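# Tuck chair under desk and park cart in bay

## Task

Slide the office chair fully beneath the desk so that it finishes upright with every wheel on the floor; move the utility cart into the yellow-taped bay so that all four of its wheels sit inside the tape lines and none rests on the tape; keep the desk roughly where it started, with its load still on top and nothing overhanging its edges; the robot must not topple or finish leaning; at the end, release whatever is held and back the robot away.

## Robot and tools

ROBOT. TidyBot++: a mobile base 0.54 m long, 0.50 m wide, 0.38 m tall on four powered casters, carrying one seven-joint arm with a two-finger gripper. The shoulder sits 0.12 m ahead of the base centre, 0.68 m up. Segments: upper arm 0.42 m, forearm 0.31 m, hand 0.31 m. The arm begins folded, hand down, reaching up to 0.08 m past the base front. Cameras: base_camera (644x364 pinhole) and wrist_camera (644x476 fisheye, looks along the hand).

FRAMES. All positions in metres. Base frame: origin on the floor below the base centre, x forward, y left, z up. Odometry frame: the base frame as it was at scene start. hand_pose (base frame) is the point between the finger pads; its z axis runs out along the fingers, its y axis is the closing direction. Headings in rad, positive = left/counter-clockwise, -3.142 to 3.142.

TOOL move. One action plus optional cameras and blocking.
- base: object with any of translate_m (forward +), strafe_m (left +), rotate_rad (left +). These are offsets relative to where the base is when the command begins, along its axes then; limits -2 to 2 m, -2 to 2 m, -6.3 to 6.3 rad. translate and strafe together form one straight-line move.
- joints: absolute targets by name, radians: joint_1_rad (any angle; positive turns the arm clockwise from above, opposite to heading), joint_2_rad -2.249..2.249 (shoulder, 0 = upright, + leans forward), joint_3_rad (any), joint_4_rad -2.579..2.579 (elbow, 0 straight, negative bends forward when joint_3 is 3.14), joint_5_rad (any), joint_6_rad -2.099..2.099 (wrist), joint_7_rad (any; 1.57 with the hand down spreads fingers left/right), gripper_pos 0 (open, ~85 mm gap) to 1 (closed, squeezing 100-150 N). Free-turning joints take the short way; send steps under half a turn.
- target: one flat list of seven numbers [x, y, z, qw, qx, qy, qz], an absolute hand pose in the base frame, metres then unit quaternion. With target, joints may only carry gripper_pos. The controller chooses joint angles; poses low, close and pointing forward often miss or drive the arm into the base. To fix position, add (wanted - hand_pose) to the last target xyz. To hold still, resend hand_target, not hand_pose.
- speeds: caps for this action only: translate_m/strafe_m 0.05-0.5 m/s (give the cap under one key when both are used), rotate_rad 0.1-1.57 rad/s.
- cameras: list of base_camera, wrist_camera or all; [] gives none; omitted gives all.
- blocking: true/omitted waits until everything is at rest; false returns in about 0.5 s while motion continues. A later move overrides only the parts it names.
Unknown keys make a call invalid; out-of-range values get it refused. A refusal, or an unrequested stop appearing, cancels the remaining move, wait and finished_scene calls of that reply.

TOOL wait: seconds 0-10, plus cameras; returns state and images, returning early once moves settle. wait(0) shows a non-blocking move under the line earlier move.
TOOL stop: cameras only; brakes every running motion, which then reports stopped.
TOOL zoom_image: camera (base_camera or wrist_camera) and region [x0, y0, x1, y1] in pixels, origin top-left, at most 504x504.
TOOL finished_scene: scene = current scene number; ends the scene irreversibly. The goal must stay satisfied with the robot gone.

RESULT LINES. move: done, or the worst status among motions. base_status / joint_status / hand_status: moving, done, off_target (rested away from target, may still push), stopped, not_followed (a check withheld the arm; may keep retrying), contact_stop or time_out (unrequested stops; old target dropped), torque_fault, limit_stop_at_motor_heat. Base done only means the wheels turned fully, even if slipping or blocked. Hand done means within 10 mm and 2 degrees; typical moves end within about 3 cm. base_odometry counts wheel turns (drifts). base_tilt in degrees, forward and right positive; about 1 degree bias. motor_effort: percent of maximum per motor, peak in brackets. joint_positions, hand_pose, hand_target, on_its_own (things done uncommanded), pictures (camera order of images). Messages: joint command not followed / pose unreachable / cause:, ARM HIT, MOTOR HOT, OVER-TEMPERATURE FAULT.

AVOID. Approach anything you intend to push at low speed; contact at normal driving speed counts as a collision. Do not let the arm snag on things around 0.6 m high or more while the base moves: it can tip the robot. Sideways force on a raised or extended hand can lift wheels; retract or back off to recover. Driving the arm into objects can cause a torque fault (joints 1-4 over 104.5 N m, 5-7 over 51.3 N m), freezing the arm for 10 s. A blocked base keeps shoving until it times out. Do not drop things, release moving parts, slam, or over-stress the gripper (hard pulls, twists, squeezing something still supported). Long holds or stretched arms heat motors; at 75 °C the arm sags and locks out for 30-60 s. Loads make the arm sag; never command a held joint to its current reading. Something may briefly tug held parts or nudge loose items. Finish with the gripper open and the robot clear.

Each tool is called in YAML: its name, and indented under it one key for each argument.

## Session

move:

move:
  base: {"rotate_rad":0.9}

move:
  base: {"rotate_rad":-1.8}

Scene clock: 0.00 s.
base_odometry: x=+0.000 y=+0.000 heading=+0.000
base_tilt: forward=-0.2 right=-0.3
base_status: not commanded
joint_positions: joint_1_rad=+0.015 joint_2_rad=-0.385 joint_3_rad=+3.096 joint_4_rad=-2.513 joint_5_rad=+0.008 joint_6_rad=-0.916 joint_7_rad=+1.573 gripper_pos=+0.000
joint_status: not commanded
motor_effort: joint_1_rad=+0 joint_2_rad=-1 joint_3_rad=+0 joint_4_rad=+16 joint_5_rad=+0 joint_6_rad=+1 joint_7_rad=+0
hand_pose: x=+0.2578 y=+0.0017 z=+0.5956 quat_wxyz=(+0.011, +0.999, +0.017, +0.049) (m; base frame)
hand_target: x=+0.2571 y=+0.0017 z=+0.5952 quat_wxyz=(+0.011, +0.999, +0.017, +0.048) (m; base frame)
hand_status: not commanded
pictures: base_camera, wrist_camera

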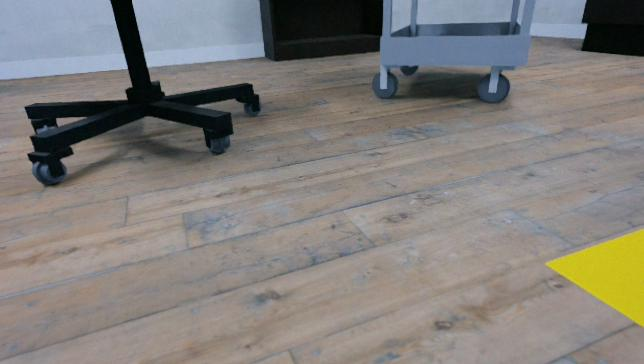

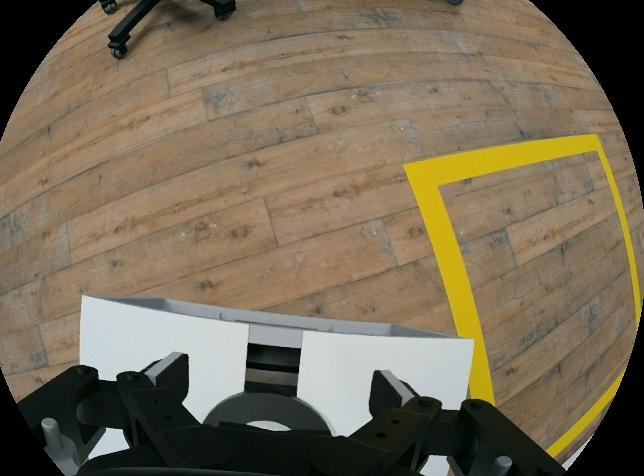

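Scene clock: 1.87 s.
move: done
base_odometry: x=+0.000 y=+0.000 heading=+0.899
base_tilt: forward=-0.2 right=-0.3
base_status: done
joint_positions: joint_1_rad=+0.015 joint_2_rad=-0.385 joint_3_rad=+3.096 joint_4_rad=-2.513 joint_5_rad=+0.008 joint_6_rad=-0.916 joint_7_rad=+1.573 gripper_pos=+0.000
joint_status: not commanded
motor_effort: joint_1_rad=+0(1) joint_2_rad=-2(3) joint_3_rad=+0(1) joint_4_rad=+16(17) joint_5_rad=+0(1) joint_6_rad=+1(2) joint_7_rad=+0(1)
hand_pose: x=+0.2578 y=+0.0017 z=+0.5956 quat_wxyz=(+0.011, +0.999, +0.017, +0.049) (m; base frame)
hand_target: x=+0.2571 y=+0.0017 z=+0.5952 quat_wxyz=(+0.011, +0.999, +0.017, +0.048) (m; base frame)
hand_status: not commanded
pictures: base_camera, wrist_camera

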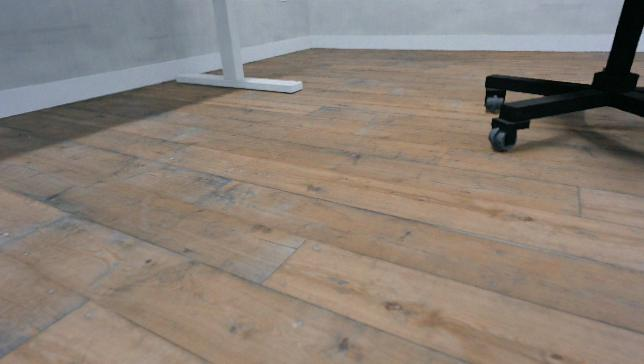

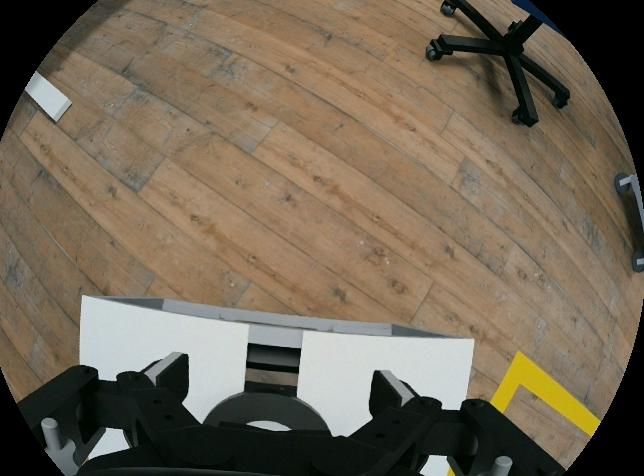

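Scene clock: 4.47 s.
move: done
base_odometry: x=+0.000 y=+0.000 heading=-0.900
base_tilt: forward=-0.2 right=-0.3
base_status: done
joint_positions: joint_1_rad=+0.015 joint_2_rad=-0.385 joint_3_rad=+3.096 joint_4_rad=-2.513 joint_5_rad=+0.008 joint_6_rad=-0.916 joint_7_rad=+1.573 gripper_pos=+0.000
joint_status: not commanded
motor_effort: joint_1_rad=+0(1) joint_2_rad=-2(2) joint_3_rad=+0(1) joint_4_rad=+16(16) joint_5_rad=+0(1) joint_6_rad=+1(1) joint_7_rad=-1(1)
hand_pose: x=+0.2578 y=+0.0017 z=+0.5956 quat_wxyz=(+0.011, +0.999, +0.017, +0.049) (m; base frame)
hand_target: x=+0.2571 y=+0.0017 z=+0.5952 quat_wxyz=(+0.011, +0.999, +0.017, +0.048) (m; base frame)
hand_status: not commanded
pictures: base_camera, wrist_camera

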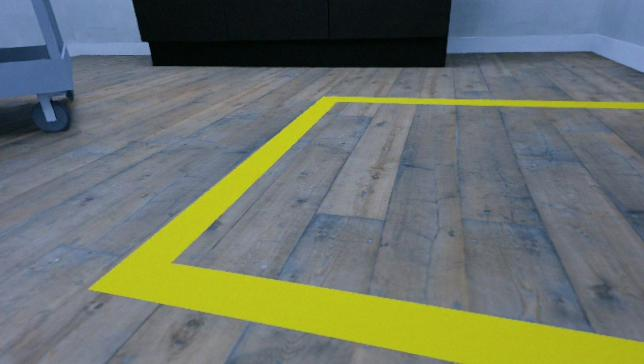

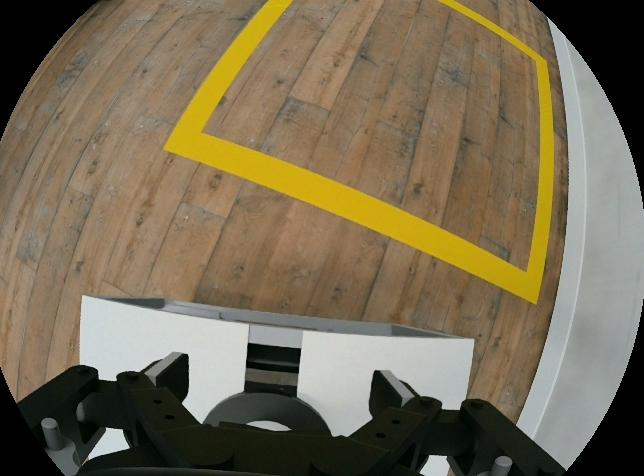

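move:
  joints: {"joint_6_rad":0.2}

move:
  base: {"rotate_rad":0.9}

move:
  base: {"rotate_rad":0.8}

move:
  base: {"rotate_rad":0.8}

Scene clock: 10.63 s.
move: done
base_odometry: x=+0.000 y=+0.000 heading=-0.900
base_tilt: forward=-0.2 right=-0.3
base_status: not commanded
joint_positions: joint_1_rad=+0.015 joint_2_rad=-0.385 joint_3_rad=+3.096 joint_4_rad=-2.508 joint_5_rad=+0.008 joint_6_rad=+0.161 joint_7_rad=+1.573 gripper_pos=+0.000
joint_status: all done
motor_effort: joint_1_rad=+0(0) joint_2_rad=-6(7) joint_3_rad=+1(1) joint_4_rad=+20(21) joint_5_rad=+0(1) joint_6_rad=+8(8) joint_7_rad=+0(1)
hand_pose: x=+0.5156 y=+0.0142 z=+0.7876 quat_wxyz=(+0.002, +0.831, +0.020, +0.556) (m; base frame)
hand_target: x=+0.5185 y=+0.0145 z=+0.7958 quat_wxyz=(+0.001, +0.822, +0.020, +0.570) (m; base frame)
hand_status: not commanded
pictures: base_camera, wrist_camera

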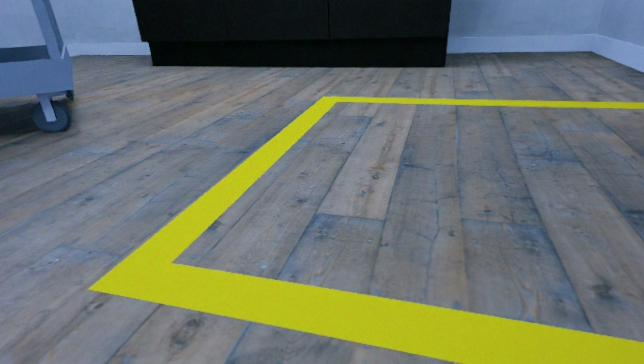

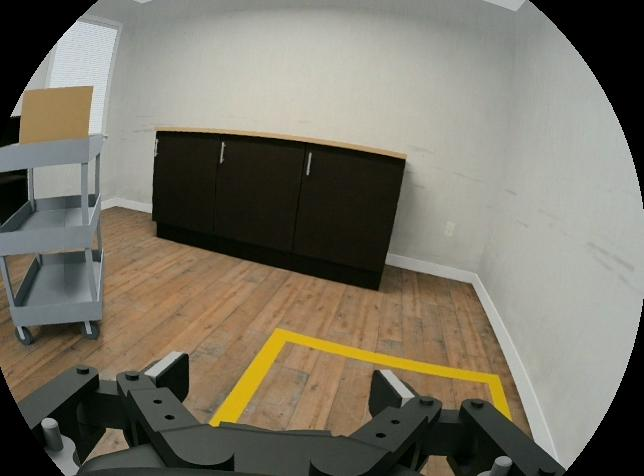

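Scene clock: 12.50 s.
move: done
base_odometry: x=+0.000 y=+0.000 heading=-0.001
base_tilt: forward=-0.2 right=-0.3
base_status: done
joint_positions: joint_1_rad=+0.015 joint_2_rad=-0.385 joint_3_rad=+3.096 joint_4_rad=-2.508 joint_5_rad=+0.008 joint_6_rad=+0.161 joint_7_rad=+1.573 gripper_pos=+0.000
joint_status: not commanded
motor_effort: joint_1_rad=+0(1) joint_2_rad=-5(7) joint_3_rad=+0(2) joint_4_rad=+21(21) joint_5_rad=+0(1) joint_6_rad=+8(8) joint_7_rad=+0(1)
hand_pose: x=+0.5157 y=+0.0143 z=+0.7877 quat_wxyz=(+0.002, +0.831, +0.020, +0.556) (m; base frame)
hand_target: x=+0.5185 y=+0.0145 z=+0.7958 quat_wxyz=(+0.001, +0.822, +0.020, +0.570) (m; base frame)
hand_status: not commanded
pictures: base_camera, wrist_camera

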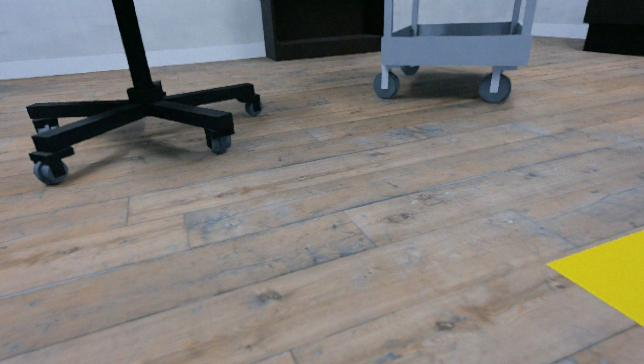

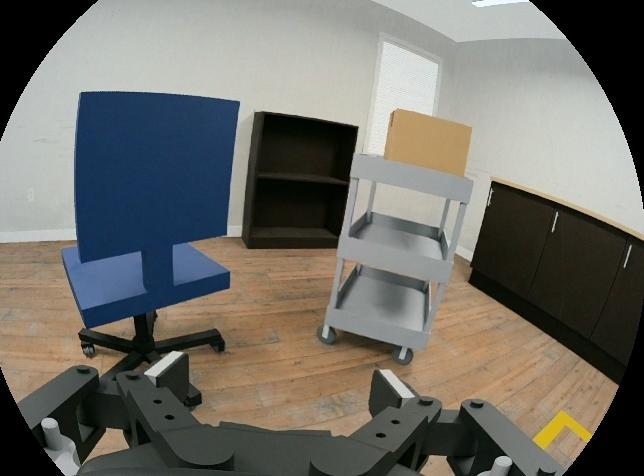

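Scene clock: 14.20 s.
move: done
base_odometry: x=+0.000 y=+0.000 heading=+0.799
base_tilt: forward=-0.2 right=-0.3
base_status: done
joint_positions: joint_1_rad=+0.015 joint_2_rad=-0.385 joint_3_rad=+3.096 joint_4_rad=-2.508 joint_5_rad=+0.008 joint_6_rad=+0.161 joint_7_rad=+1.573 gripper_pos=+0.000
joint_status: not commanded
motor_effort: joint_1_rad=+0(1) joint_2_rad=-5(7) joint_3_rad=+1(2) joint_4_rad=+20(21) joint_5_rad=+0(1) joint_6_rad=+8(9) joint_7_rad=+0(1)
hand_pose: x=+0.5157 y=+0.0144 z=+0.7878 quat_wxyz=(+0.002, +0.831, +0.020, +0.556) (m; base frame)
hand_target: x=+0.5185 y=+0.0145 z=+0.7958 quat_wxyz=(+0.001, +0.822, +0.020, +0.570) (m; base frame)
hand_status: not commanded
pictures: base_camera, wrist_camera

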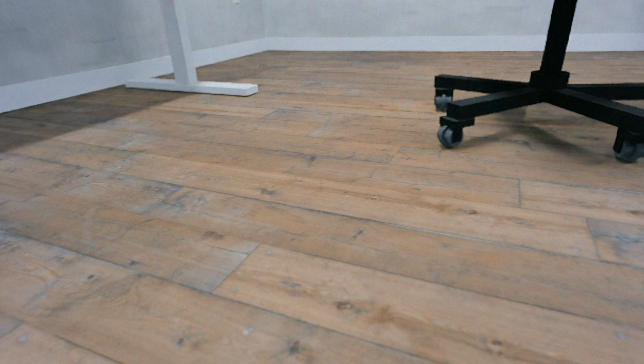

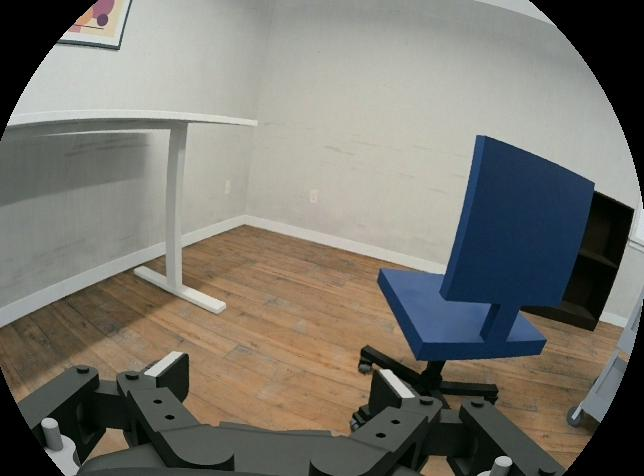

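Scene clock: 15.90 s.
move: done
base_odometry: x=+0.000 y=+0.000 heading=+1.598
base_tilt: forward=-0.2 right=-0.3
base_status: done
joint_positions: joint_1_rad=+0.015 joint_2_rad=-0.385 joint_3_rad=+3.096 joint_4_rad=-2.508 joint_5_rad=+0.008 joint_6_rad=+0.161 joint_7_rad=+1.573 gripper_pos=+0.000
joint_status: not commanded
motor_effort: joint_1_rad=+0(1) joint_2_rad=-6(7) joint_3_rad=+1(2) joint_4_rad=+20(21) joint_5_rad=+0(1) joint_6_rad=+8(9) joint_7_rad=+0(1)
hand_pose: x=+0.5157 y=+0.0144 z=+0.7879 quat_wxyz=(+0.002, +0.831, +0.020, +0.556) (m; base frame)
hand_target: x=+0.5185 y=+0.0145 z=+0.7958 quat_wxyz=(+0.001, +0.822, +0.020, +0.570) (m; base frame)
hand_status: not commanded
pictures: base_camera, wrist_camera

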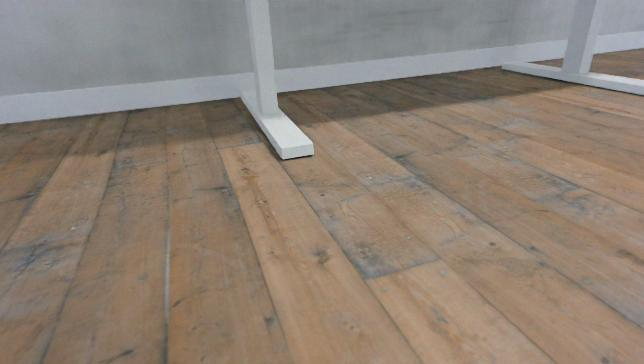

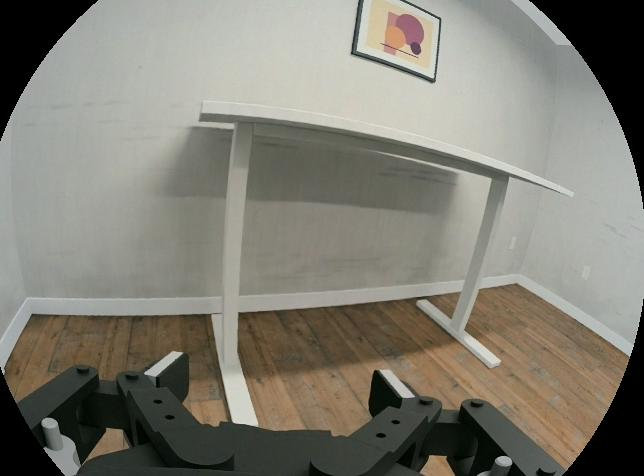

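move:
  base: {"rotate_rad":-1.2}
  joints: {"joint_1_rad":0,"joint_3_rad":3.14,"joint_5_rad":0}

move:
  base: {"translate_m":0.4}

move:
  target: [0.42,0,0.94,0,1,0,0]

Scene clock: 76.77 s.
move: done
base_odometry: x=+0.000 y=+0.000 heading=+0.399
base_tilt: forward=-0.1 right=-0.3
base_status: done
joint_positions: joint_1_rad=+0.006 joint_2_rad=-0.385 joint_3_rad=+3.130 joint_4_rad=-2.508 joint_5_rad=+0.008 joint_6_rad=+0.162 joint_7_rad=+1.573 gripper_pos=+0.000
joint_status: all done
motor_effort: joint_1_rad=+0(2) joint_2_rad=-5(7) joint_3_rad=+1(3) joint_4_rad=+20(21) joint_5_rad=+0(1) joint_6_rad=+8(8) joint_7_rad=+0(1)
hand_pose: x=+0.5163 y=+0.0041 z=+0.7882 quat_wxyz=(+0.003, +0.831, +0.008, +0.556) (m; base frame)
hand_target: x=+0.5191 y=+0.0020 z=+0.7961 quat_wxyz=(+0.000, +0.822, +0.002, +0.570) (m; base frame)
hand_status: not commanded
pictures: base_camera, wrist_camera

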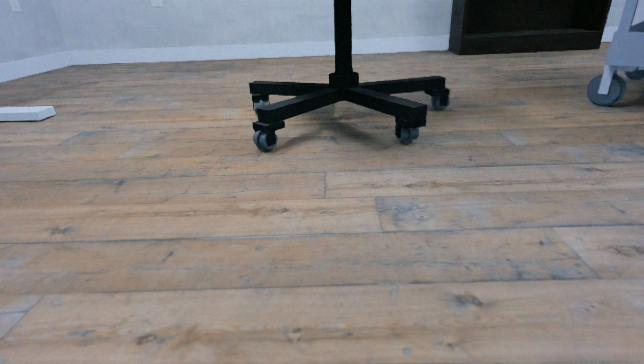

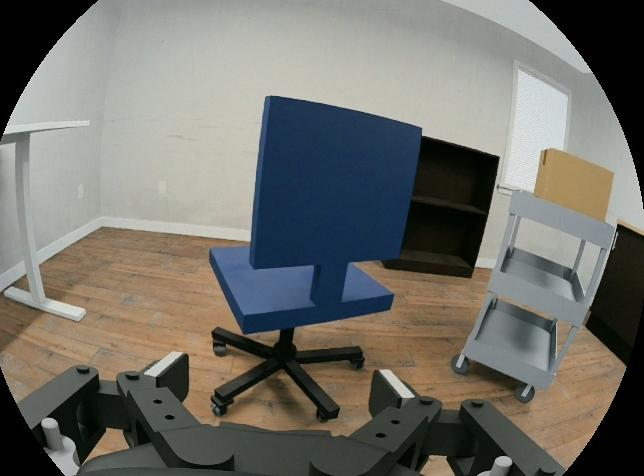

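Scene clock: 78.83 s.
move: done
base_odometry: x=+0.369 y=+0.155 heading=+0.398
base_tilt: forward=-0.2 right=-0.3
base_status: done
joint_positions: joint_1_rad=+0.006 joint_2_rad=-0.383 joint_3_rad=+3.130 joint_4_rad=-2.508 joint_5_rad=+0.008 joint_6_rad=+0.164 joint_7_rad=+1.573 gripper_pos=+0.000
joint_status: not commanded
motor_effort: joint_1_rad=+0(0) joint_2_rad=-6(9) joint_3_rad=+1(1) joint_4_rad=+21(22) joint_5_rad=+0(1) joint_6_rad=+8(9) joint_7_rad=+0(1)
hand_pose: x=+0.5168 y=+0.0041 z=+0.7882 quat_wxyz=(+0.003, +0.831, +0.008, +0.557) (m; base frame)
hand_target: x=+0.5191 y=+0.0020 z=+0.7961 quat_wxyz=(+0.000, +0.822, +0.002, +0.570) (m; base frame)
hand_status: not commanded
pictures: base_camera, wrist_camera

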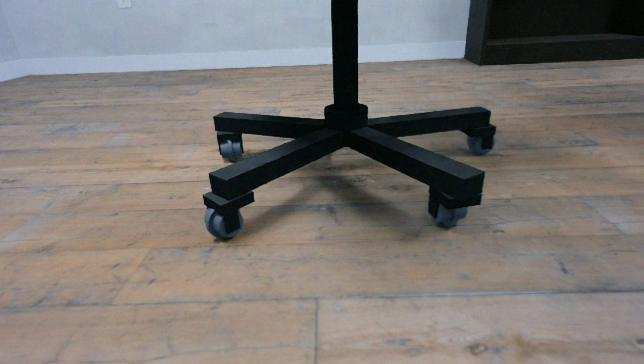

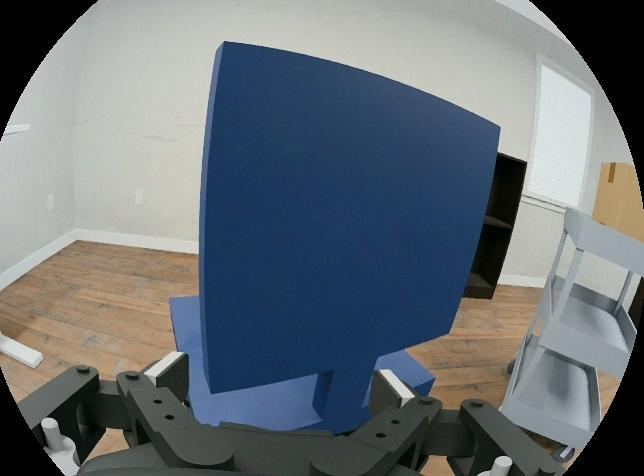

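Scene clock: 82.17 s.
move: off_target
base_odometry: x=+0.369 y=+0.155 heading=+0.398
base_tilt: forward=-0.1 right=-0.3
base_status: not commanded
joint_positions: joint_1_rad=-0.006 joint_2_rad=+0.037 joint_3_rad=+3.151 joint_4_rad=-1.024 joint_5_rad=+0.008 joint_6_rad=-2.014 joint_7_rad=+1.573 gripper_pos=+0.000
joint_status: not commanded
motor_effort: joint_1_rad=+0(0) joint_2_rad=-17(18) joint_3_rad=+0(1) joint_4_rad=+16(22) joint_5_rad=+0(1) joint_6_rad=+0(9) joint_7_rad=+0(1)
hand_pose: x=+0.4295 y=-0.0020 z=+0.9451 quat_wxyz=(+0.004, +0.999, -0.003, +0.033) (m; base frame)
hand_target: x=+0.4200 y=+0.0000 z=+0.9400 quat_wxyz=(+0.000, +1.000, +0.000, +0.000) (m; base frame)
hand_status: off_target (0.011 m and 3.8 deg from the pose sent, 0.180 m and 67.6 deg at the start)
pictures: base_camera, wrist_camera

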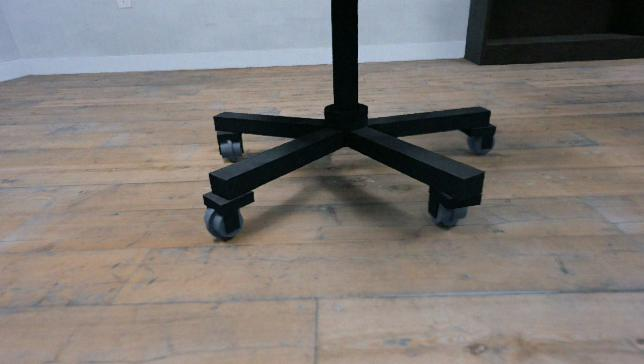

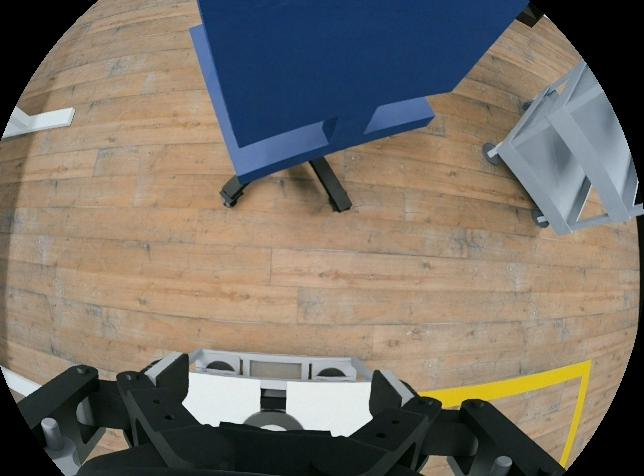

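move:
  base: {"translate_m":0.02,"strafe_m":-0.31,"rotate_rad":0.32}

Scene clock: 93.23 s.
move: done
base_odometry: x=+0.508 y=-0.123 heading=+0.719
base_tilt: forward=-0.1 right=-0.3
base_status: done
joint_positions: joint_1_rad=-0.020 joint_2_rad=+0.043 joint_3_rad=+3.160 joint_4_rad=-1.024 joint_5_rad=+0.008 joint_6_rad=-2.019 joint_7_rad=+1.573 gripper_pos=+0.000
joint_status: not commanded
motor_effort: joint_1_rad=+0(3) joint_2_rad=-17(19) joint_3_rad=+0(3) joint_4_rad=+16(17) joint_5_rad=+0(1) joint_6_rad=+0(1) joint_7_rad=+0(1)
hand_pose: x=+0.4300 y=-0.0003 z=+0.9431 quat_wxyz=(+0.004, +1.000, +0.000, +0.028) (m; base frame)
hand_target: x=+0.4200 y=+0.0000 z=+0.9400 quat_wxyz=(+0.000, +1.000, +0.000, +0.000) (m; base frame)
hand_status: not commanded
pictures: base_camera, wrist_camera

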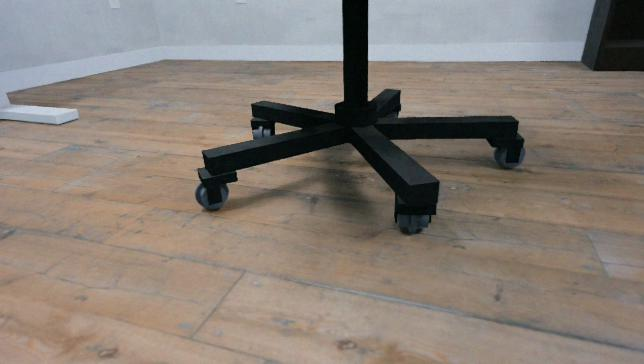

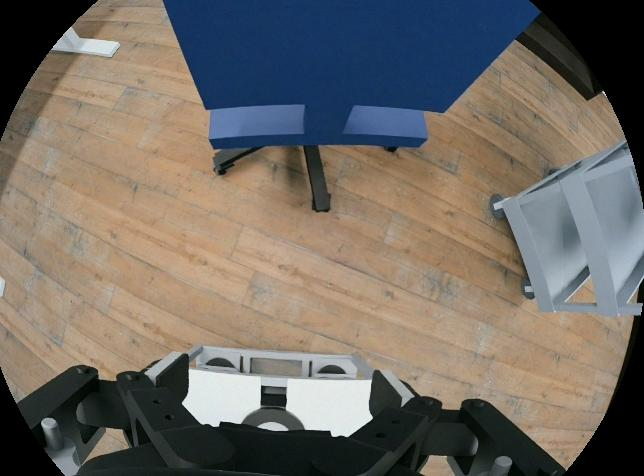

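move:
  joints: {"joint_1_rad":0,"joint_2_rad":0,"joint_3_rad":3.14,"joint_4_rad":-0.8,"joint_5_rad":0,"joint_6_rad":-1.5,"joint_7_rad":1.57}

move:
  joints: {"joint_4_rad":-0.7,"joint_6_rad":-2.05,"joint_7_rad":0}

Scene clock: 113.83 s.
move: done
base_odometry: x=+0.508 y=-0.123 heading=+0.719
base_tilt: forward=-0.2 right=-0.3
base_status: not commanded
joint_positions: joint_1_rad=-0.017 joint_2_rad=+0.018 joint_3_rad=+3.160 joint_4_rad=-0.802 joint_5_rad=+0.008 joint_6_rad=-1.544 joint_7_rad=+1.573 gripper_pos=+0.000
joint_status: all done
motor_effort: joint_1_rad=+0(1) joint_2_rad=-17(20) joint_3_rad=+0(1) joint_4_rad=+17(18) joint_5_rad=+0(2) joint_6_rad=+6(6) joint_7_rad=+0(1)
hand_pose: x=+0.5750 y=-0.0015 z=+1.0949 quat_wxyz=(+0.004, +0.926, -0.001, +0.379) (m; base frame)
hand_target: x=+0.5766 y=+0.0021 z=+1.1142 quat_wxyz=(+0.000, +0.913, +0.000, +0.408) (m; base frame)
hand_status: not commanded
pictures: base_camera, wrist_camera

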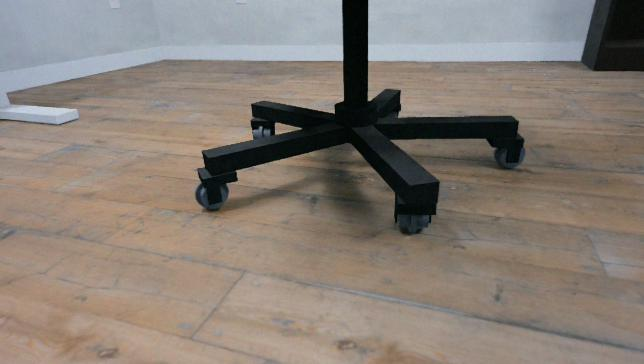

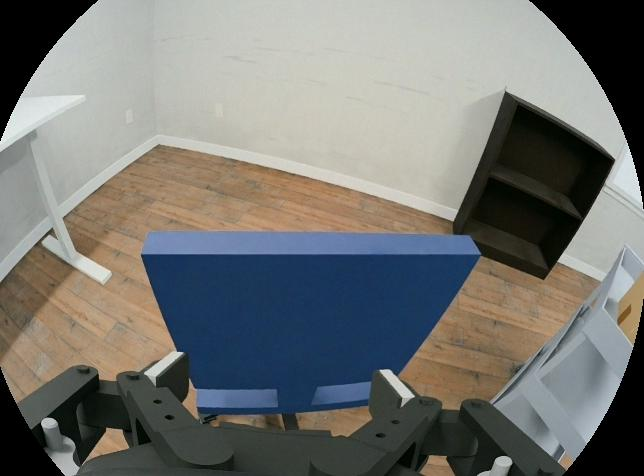

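Scene clock: 115.93 s.
move: done
base_odometry: x=+0.508 y=-0.123 heading=+0.719
base_tilt: forward=-0.2 right=-0.3
base_status: not commanded
joint_positions: joint_1_rad=-0.017 joint_2_rad=+0.018 joint_3_rad=+3.160 joint_4_rad=-0.707 joint_5_rad=+0.008 joint_6_rad=-1.998 joint_7_rad=+0.069 gripper_pos=+0.000
joint_status: all done
motor_effort: joint_1_rad=+0(0) joint_2_rad=-14(19) joint_3_rad=+0(0) joint_4_rad=+15(18) joint_5_rad=+0(0) joint_6_rad=+3(7) joint_7_rad=+0(2)
hand_pose: x=+0.4617 y=-0.0012 z=+1.0535 quat_wxyz=(-0.139, +0.713, -0.670, +0.154) (m; base frame)
hand_target: x=+0.4403 y=+0.0019 z=+1.0553 quat_wxyz=(-0.138, +0.694, -0.693, +0.137) (m; base frame)
hand_status: not commanded
pictures: base_camera, wrist_camera

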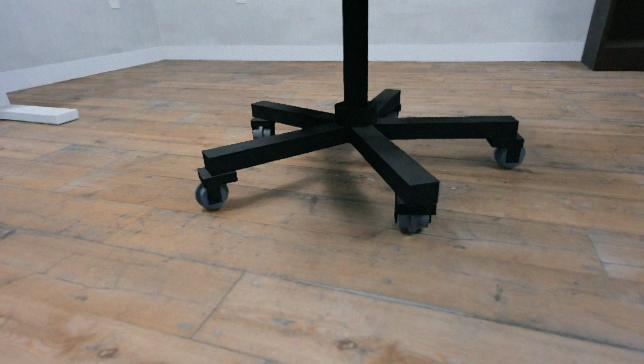

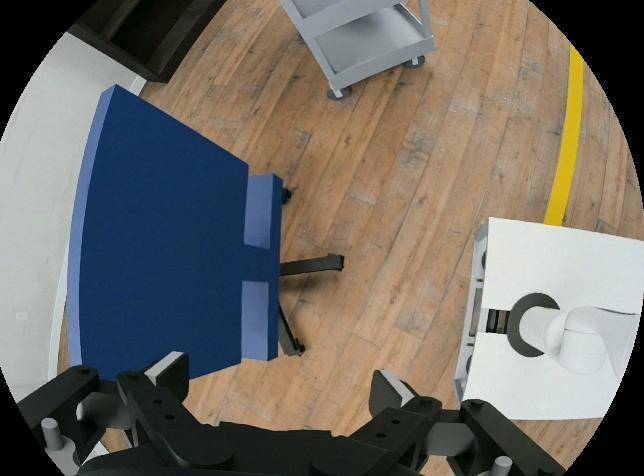

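move:
  base: {"translate_m":0.2}
  speeds: {"translate_m":0.2}

Scene clock: 133.27 s.
move: done
base_odometry: x=+0.658 y=+0.009 heading=+0.719
base_tilt: forward=-0.1 right=-0.3
base_status: done
joint_positions: joint_1_rad=-0.016 joint_2_rad=+0.008 joint_3_rad=+3.159 joint_4_rad=-0.704 joint_5_rad=+0.008 joint_6_rad=-2.003 joint_7_rad=+0.069 gripper_pos=+0.000
joint_status: not commanded
motor_effort: joint_1_rad=+0(1) joint_2_rad=-15(19) joint_3_rad=+0(1) joint_4_rad=+14(15) joint_5_rad=+0(0) joint_6_rad=+4(4) joint_7_rad=+0(1)
hand_pose: x=+0.4569 y=-0.0015 z=+1.0573 quat_wxyz=(-0.142, +0.712, -0.669, +0.157) (m; base frame)
hand_target: x=+0.4403 y=+0.0019 z=+1.0553 quat_wxyz=(-0.138, +0.694, -0.693, +0.137) (m; base frame)
hand_status: not commanded
pictures: base_camera, wrist_camera

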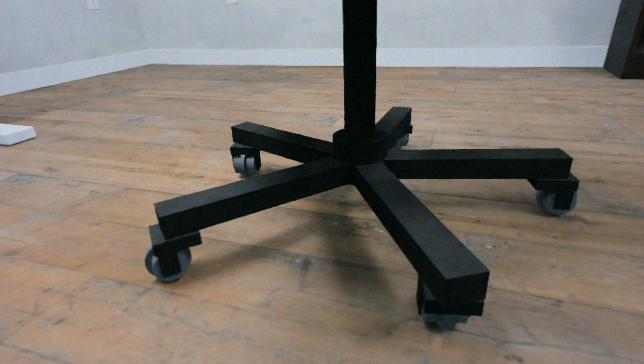

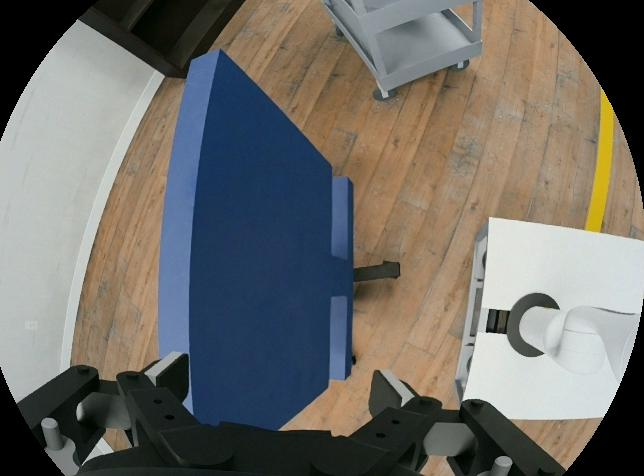

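move:
  base: {"translate_m":0.06}
  speeds: {"translate_m":0.1}

Scene clock: 140.97 s.
move: done
base_odometry: x=+0.704 y=+0.049 heading=+0.719
base_tilt: forward=-0.1 right=-0.3
base_status: done
joint_positions: joint_1_rad=-0.015 joint_2_rad=+0.007 joint_3_rad=+3.159 joint_4_rad=-0.703 joint_5_rad=+0.008 joint_6_rad=-2.004 joint_7_rad=+0.069 gripper_pos=+0.000
joint_status: not commanded
motor_effort: joint_1_rad=+0(1) joint_2_rad=-14(18) joint_3_rad=+0(1) joint_4_rad=+14(15) joint_5_rad=+0(1) joint_6_rad=+4(4) joint_7_rad=+0(1)
hand_pose: x=+0.4561 y=-0.0015 z=+1.0577 quat_wxyz=(-0.142, +0.712, -0.669, +0.157) (m; base frame)
hand_target: x=+0.4403 y=+0.0019 z=+1.0553 quat_wxyz=(-0.138, +0.694, -0.693, +0.137) (m; base frame)
hand_status: not commanded
pictures: base_camera, wrist_camera

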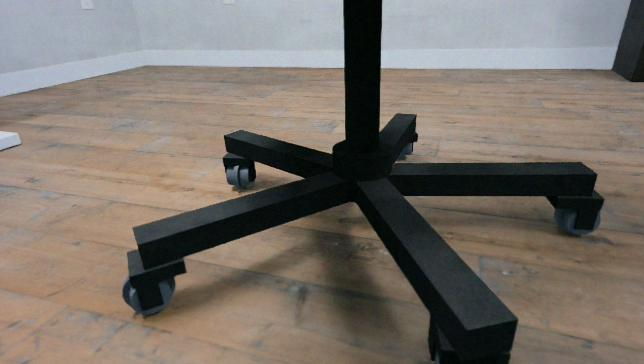

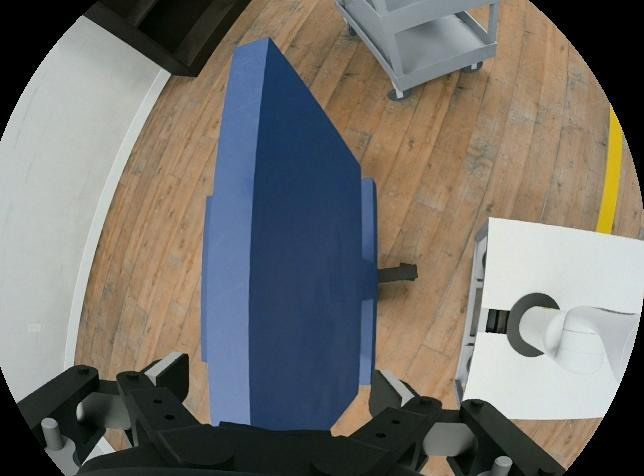

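move:
  base: {"translate_m":0.1}
  speeds: {"translate_m":0.1}

Scene clock: 148.17 s.
move: done
base_odometry: x=+0.779 y=+0.114 heading=+0.719
base_tilt: forward=-0.1 right=-0.3
base_status: done
joint_positions: joint_1_rad=-0.015 joint_2_rad=+0.006 joint_3_rad=+3.159 joint_4_rad=-0.703 joint_5_rad=+0.008 joint_6_rad=-2.005 joint_7_rad=+0.069 gripper_pos=+0.000
joint_status: not commanded
motor_effort: joint_1_rad=+0(0) joint_2_rad=-14(18) joint_3_rad=+0(1) joint_4_rad=+14(15) joint_5_rad=-1(1) joint_6_rad=+3(4) joint_7_rad=+0(1)
hand_pose: x=+0.4555 y=-0.0015 z=+1.0581 quat_wxyz=(-0.143, +0.712, -0.669, +0.158) (m; base frame)
hand_target: x=+0.4403 y=+0.0019 z=+1.0553 quat_wxyz=(-0.138, +0.694, -0.693, +0.137) (m; base frame)
hand_status: not commanded
pictures: base_camera, wrist_camera

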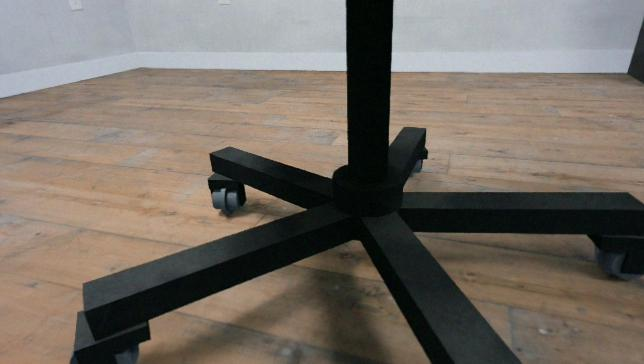

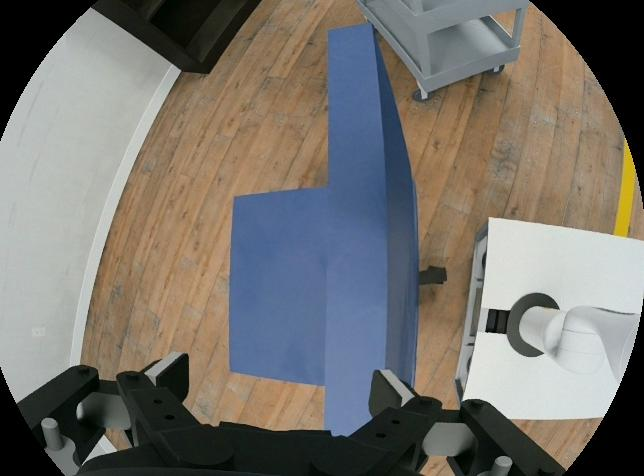

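move:
  target: [0.462, 0, 0.985, -0.056, 0.705, -0.705, 0.056]

Scene clock: 158.13 s.
move: off_target
base_odometry: x=+0.779 y=+0.114 heading=+0.719
base_tilt: forward=-0.1 right=-0.3
base_status: not commanded
joint_positions: joint_1_rad=-0.095 joint_2_rad=+0.093 joint_3_rad=+3.273 joint_4_rad=-0.792 joint_5_rad=+0.008 joint_6_rad=-2.024 joint_7_rad=+0.069 gripper_pos=+0.000
joint_status: not commanded
motor_effort: joint_1_rad=+0(0) joint_2_rad=-17(20) joint_3_rad=+0(1) joint_4_rad=+13(17) joint_5_rad=+0(1) joint_6_rad=+1(5) joint_7_rad=+0(1)
hand_pose: x=+0.4741 y=-0.0094 z=+0.9971 quat_wxyz=(-0.071, +0.713, -0.691, +0.093) (m; base frame)
hand_target: x=+0.4620 y=+0.0000 z=+0.9850 quat_wxyz=(-0.056, +0.705, -0.705, +0.056) (m; base frame)
hand_status: off_target (0.020 m and 4.9 deg from the pose sent, 0.073 m and 15.9 deg at the start)
pictures: base_camera, wrist_camera

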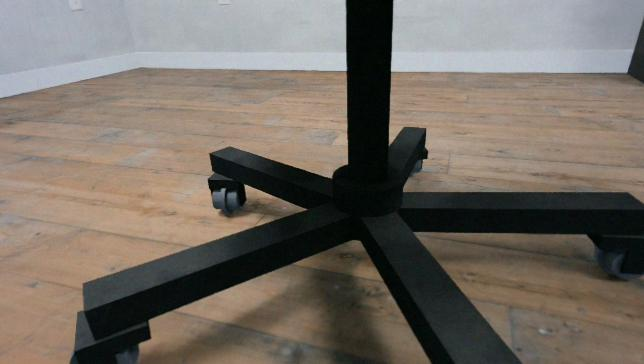

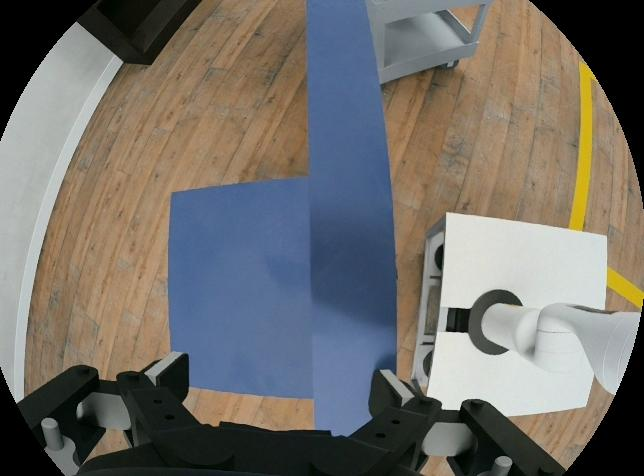

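move:
  base: {"translate_m":-0.035}
  speeds: {"translate_m":0.1}

move:
  target: [0.462, 0.005, 0.955, -0.02, 0.707, -0.707, 0.02]

Scene clock: 161.93 s.
move: done
base_odometry: x=+0.753 y=+0.091 heading=+0.719
base_tilt: forward=-0.1 right=-0.3
base_status: done
joint_positions: joint_1_rad=-0.096 joint_2_rad=+0.097 joint_3_rad=+3.273 joint_4_rad=-0.803 joint_5_rad=+0.008 joint_6_rad=-2.037 joint_7_rad=+0.069 gripper_pos=+0.000
joint_status: not commanded
motor_effort: joint_1_rad=+0(1) joint_2_rad=-19(21) joint_3_rad=+0(1) joint_4_rad=+15(16) joint_5_rad=+0(1) joint_6_rad=+2(3) joint_7_rad=+0(1)
hand_pose: x=+0.4705 y=-0.0089 z=+0.9912 quat_wxyz=(-0.061, +0.714, -0.692, +0.082) (m; base frame)
hand_target: x=+0.4620 y=+0.0000 z=+0.9850 quat_wxyz=(-0.056, +0.705, -0.705, +0.056) (m; base frame)
hand_status: not commanded
pictures: base_camera, wrist_camera

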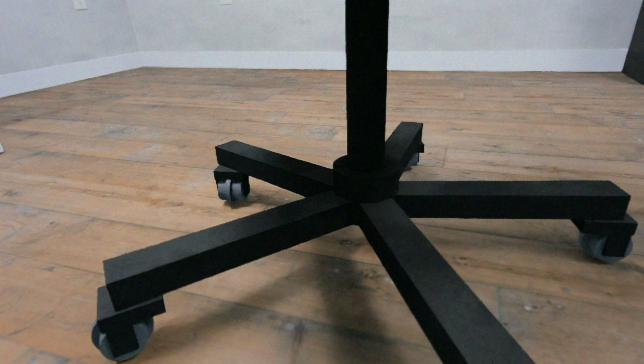

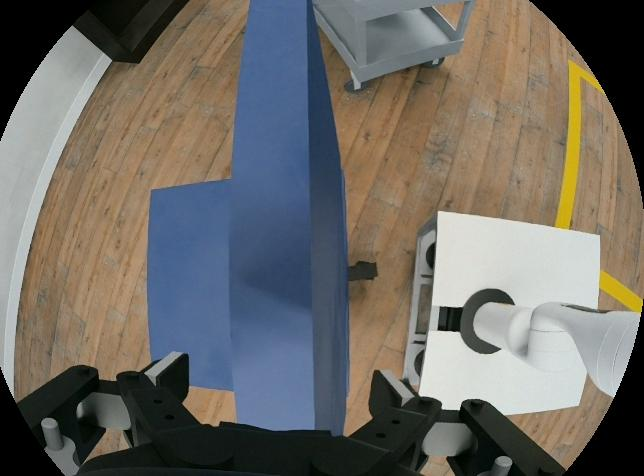

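Scene clock: 162.83 s.
move: off_target
base_odometry: x=+0.753 y=+0.091 heading=+0.719
base_tilt: forward=-0.1 right=-0.3
base_status: not commanded
joint_positions: joint_1_rad=-0.126 joint_2_rad=+0.128 joint_3_rad=+3.299 joint_4_rad=-0.861 joint_5_rad=+0.008 joint_6_rad=-2.037 joint_7_rad=+0.069 gripper_pos=+0.000
joint_status: not commanded
motor_effort: joint_1_rad=+0(0) joint_2_rad=-20(22) joint_3_rad=+0(1) joint_4_rad=+16(17) joint_5_rad=+0(0) joint_6_rad=+0(2) joint_7_rad=+0(1)
hand_pose: x=+0.4727 y=-0.0056 z=+0.9629 quat_wxyz=(-0.029, +0.718, -0.693, +0.052) (m; base frame)
hand_target: x=+0.4620 y=+0.0050 z=+0.9550 quat_wxyz=(-0.020, +0.707, -0.707, +0.020) (m; base frame)
hand_status: off_target (0.017 m and 4.4 deg from the pose sent, 0.040 m and 8.8 deg at the start)
pictures: base_camera, wrist_camera

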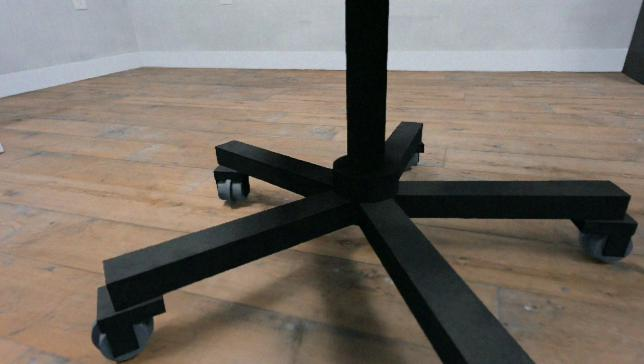

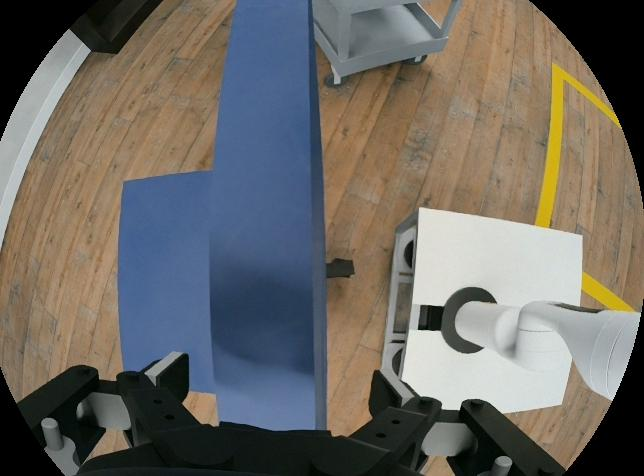

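move:
  target: [0.465, 0.01, 0.93, 0, 0.707, -0.707, 0]

move:
  joints: {"gripper_pos":0.55}

Scene clock: 166.60 s.
move: off_target
base_odometry: x=+0.753 y=+0.091 heading=+0.719
base_tilt: forward=-0.1 right=-0.3
base_status: not commanded
joint_positions: joint_1_rad=-0.146 joint_2_rad=+0.144 joint_3_rad=+3.308 joint_4_rad=-0.929 joint_5_rad=+0.008 joint_6_rad=-2.037 joint_7_rad=+0.069 gripper_pos=+0.000
joint_status: not commanded
motor_effort: joint_1_rad=+0(0) joint_2_rad=-21(23) joint_3_rad=+0(1) joint_4_rad=+16(17) joint_5_rad=+0(1) joint_6_rad=+0(1) joint_7_rad=+0(1)
hand_pose: x=+0.4669 y=-0.0010 z=+0.9376 quat_wxyz=(+0.000, +0.723, -0.690, +0.023) (m; base frame)
hand_target: x=+0.4650 y=+0.0100 z=+0.9300 quat_wxyz=(+0.000, +0.707, -0.707, +0.000) (m; base frame)
hand_status: off_target (0.014 m and 3.7 deg from the pose sent, 0.037 m and 7.2 deg at the start)
pictures: base_camera, wrist_camera

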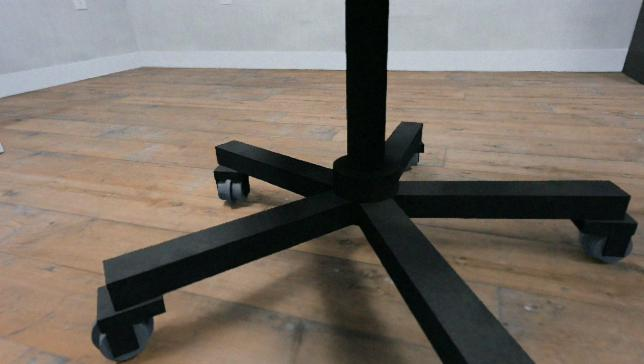

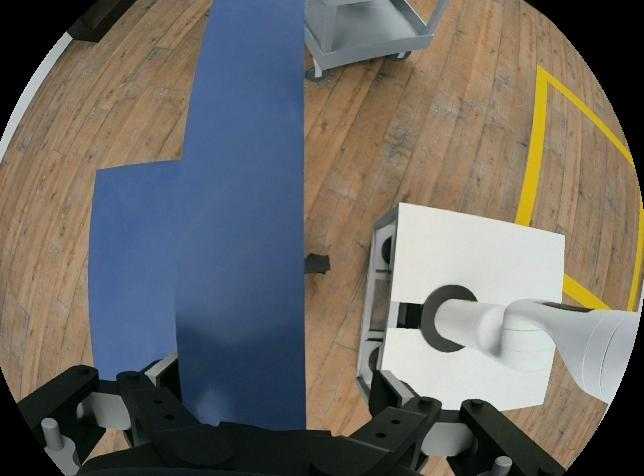

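Scene clock: 167.63 s.
move: done
base_odometry: x=+0.753 y=+0.091 heading=+0.719
base_tilt: forward=-0.1 right=-0.3
base_status: not commanded
joint_positions: joint_1_rad=-0.160 joint_2_rad=+0.149 joint_3_rad=+3.308 joint_4_rad=-0.910 joint_5_rad=-0.013 joint_6_rad=-2.027 joint_7_rad=+0.063 gripper_pos=+0.528
joint_status: all done
motor_effort: joint_1_rad=+2(3) joint_2_rad=-21(25) joint_3_rad=+2(4) joint_4_rad=+10(17) joint_5_rad=+2(4) joint_6_rad=+0(8) joint_7_rad=-3(7)
hand_pose: x=+0.4744 y=+0.0101 z=+0.9411 quat_wxyz=(-0.015, +0.730, -0.683, +0.025) (m; base frame)
hand_target: x=+0.4650 y=+0.0100 z=+0.9300 quat_wxyz=(+0.000, +0.707, -0.707, +0.000) (m; base frame)
hand_status: not commanded
pictures: base_camera, wrist_camera

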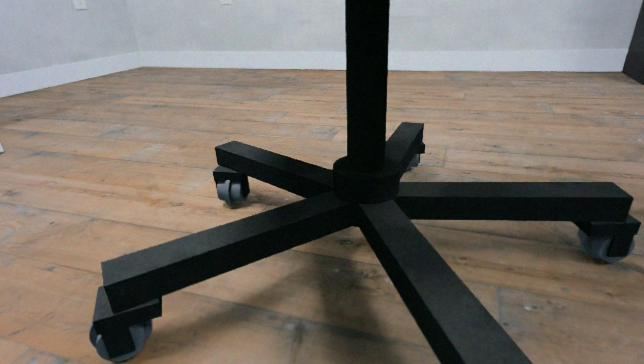

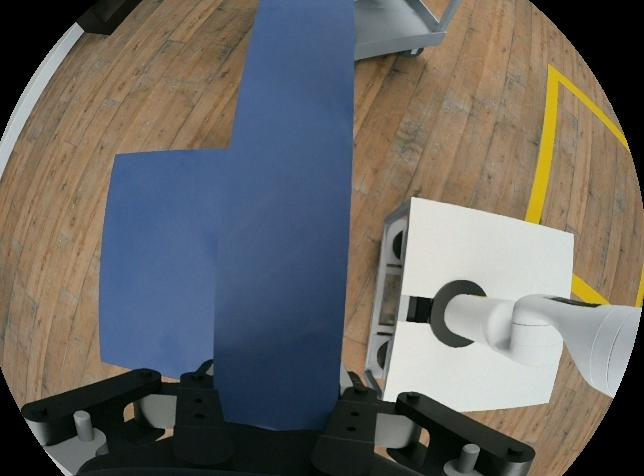

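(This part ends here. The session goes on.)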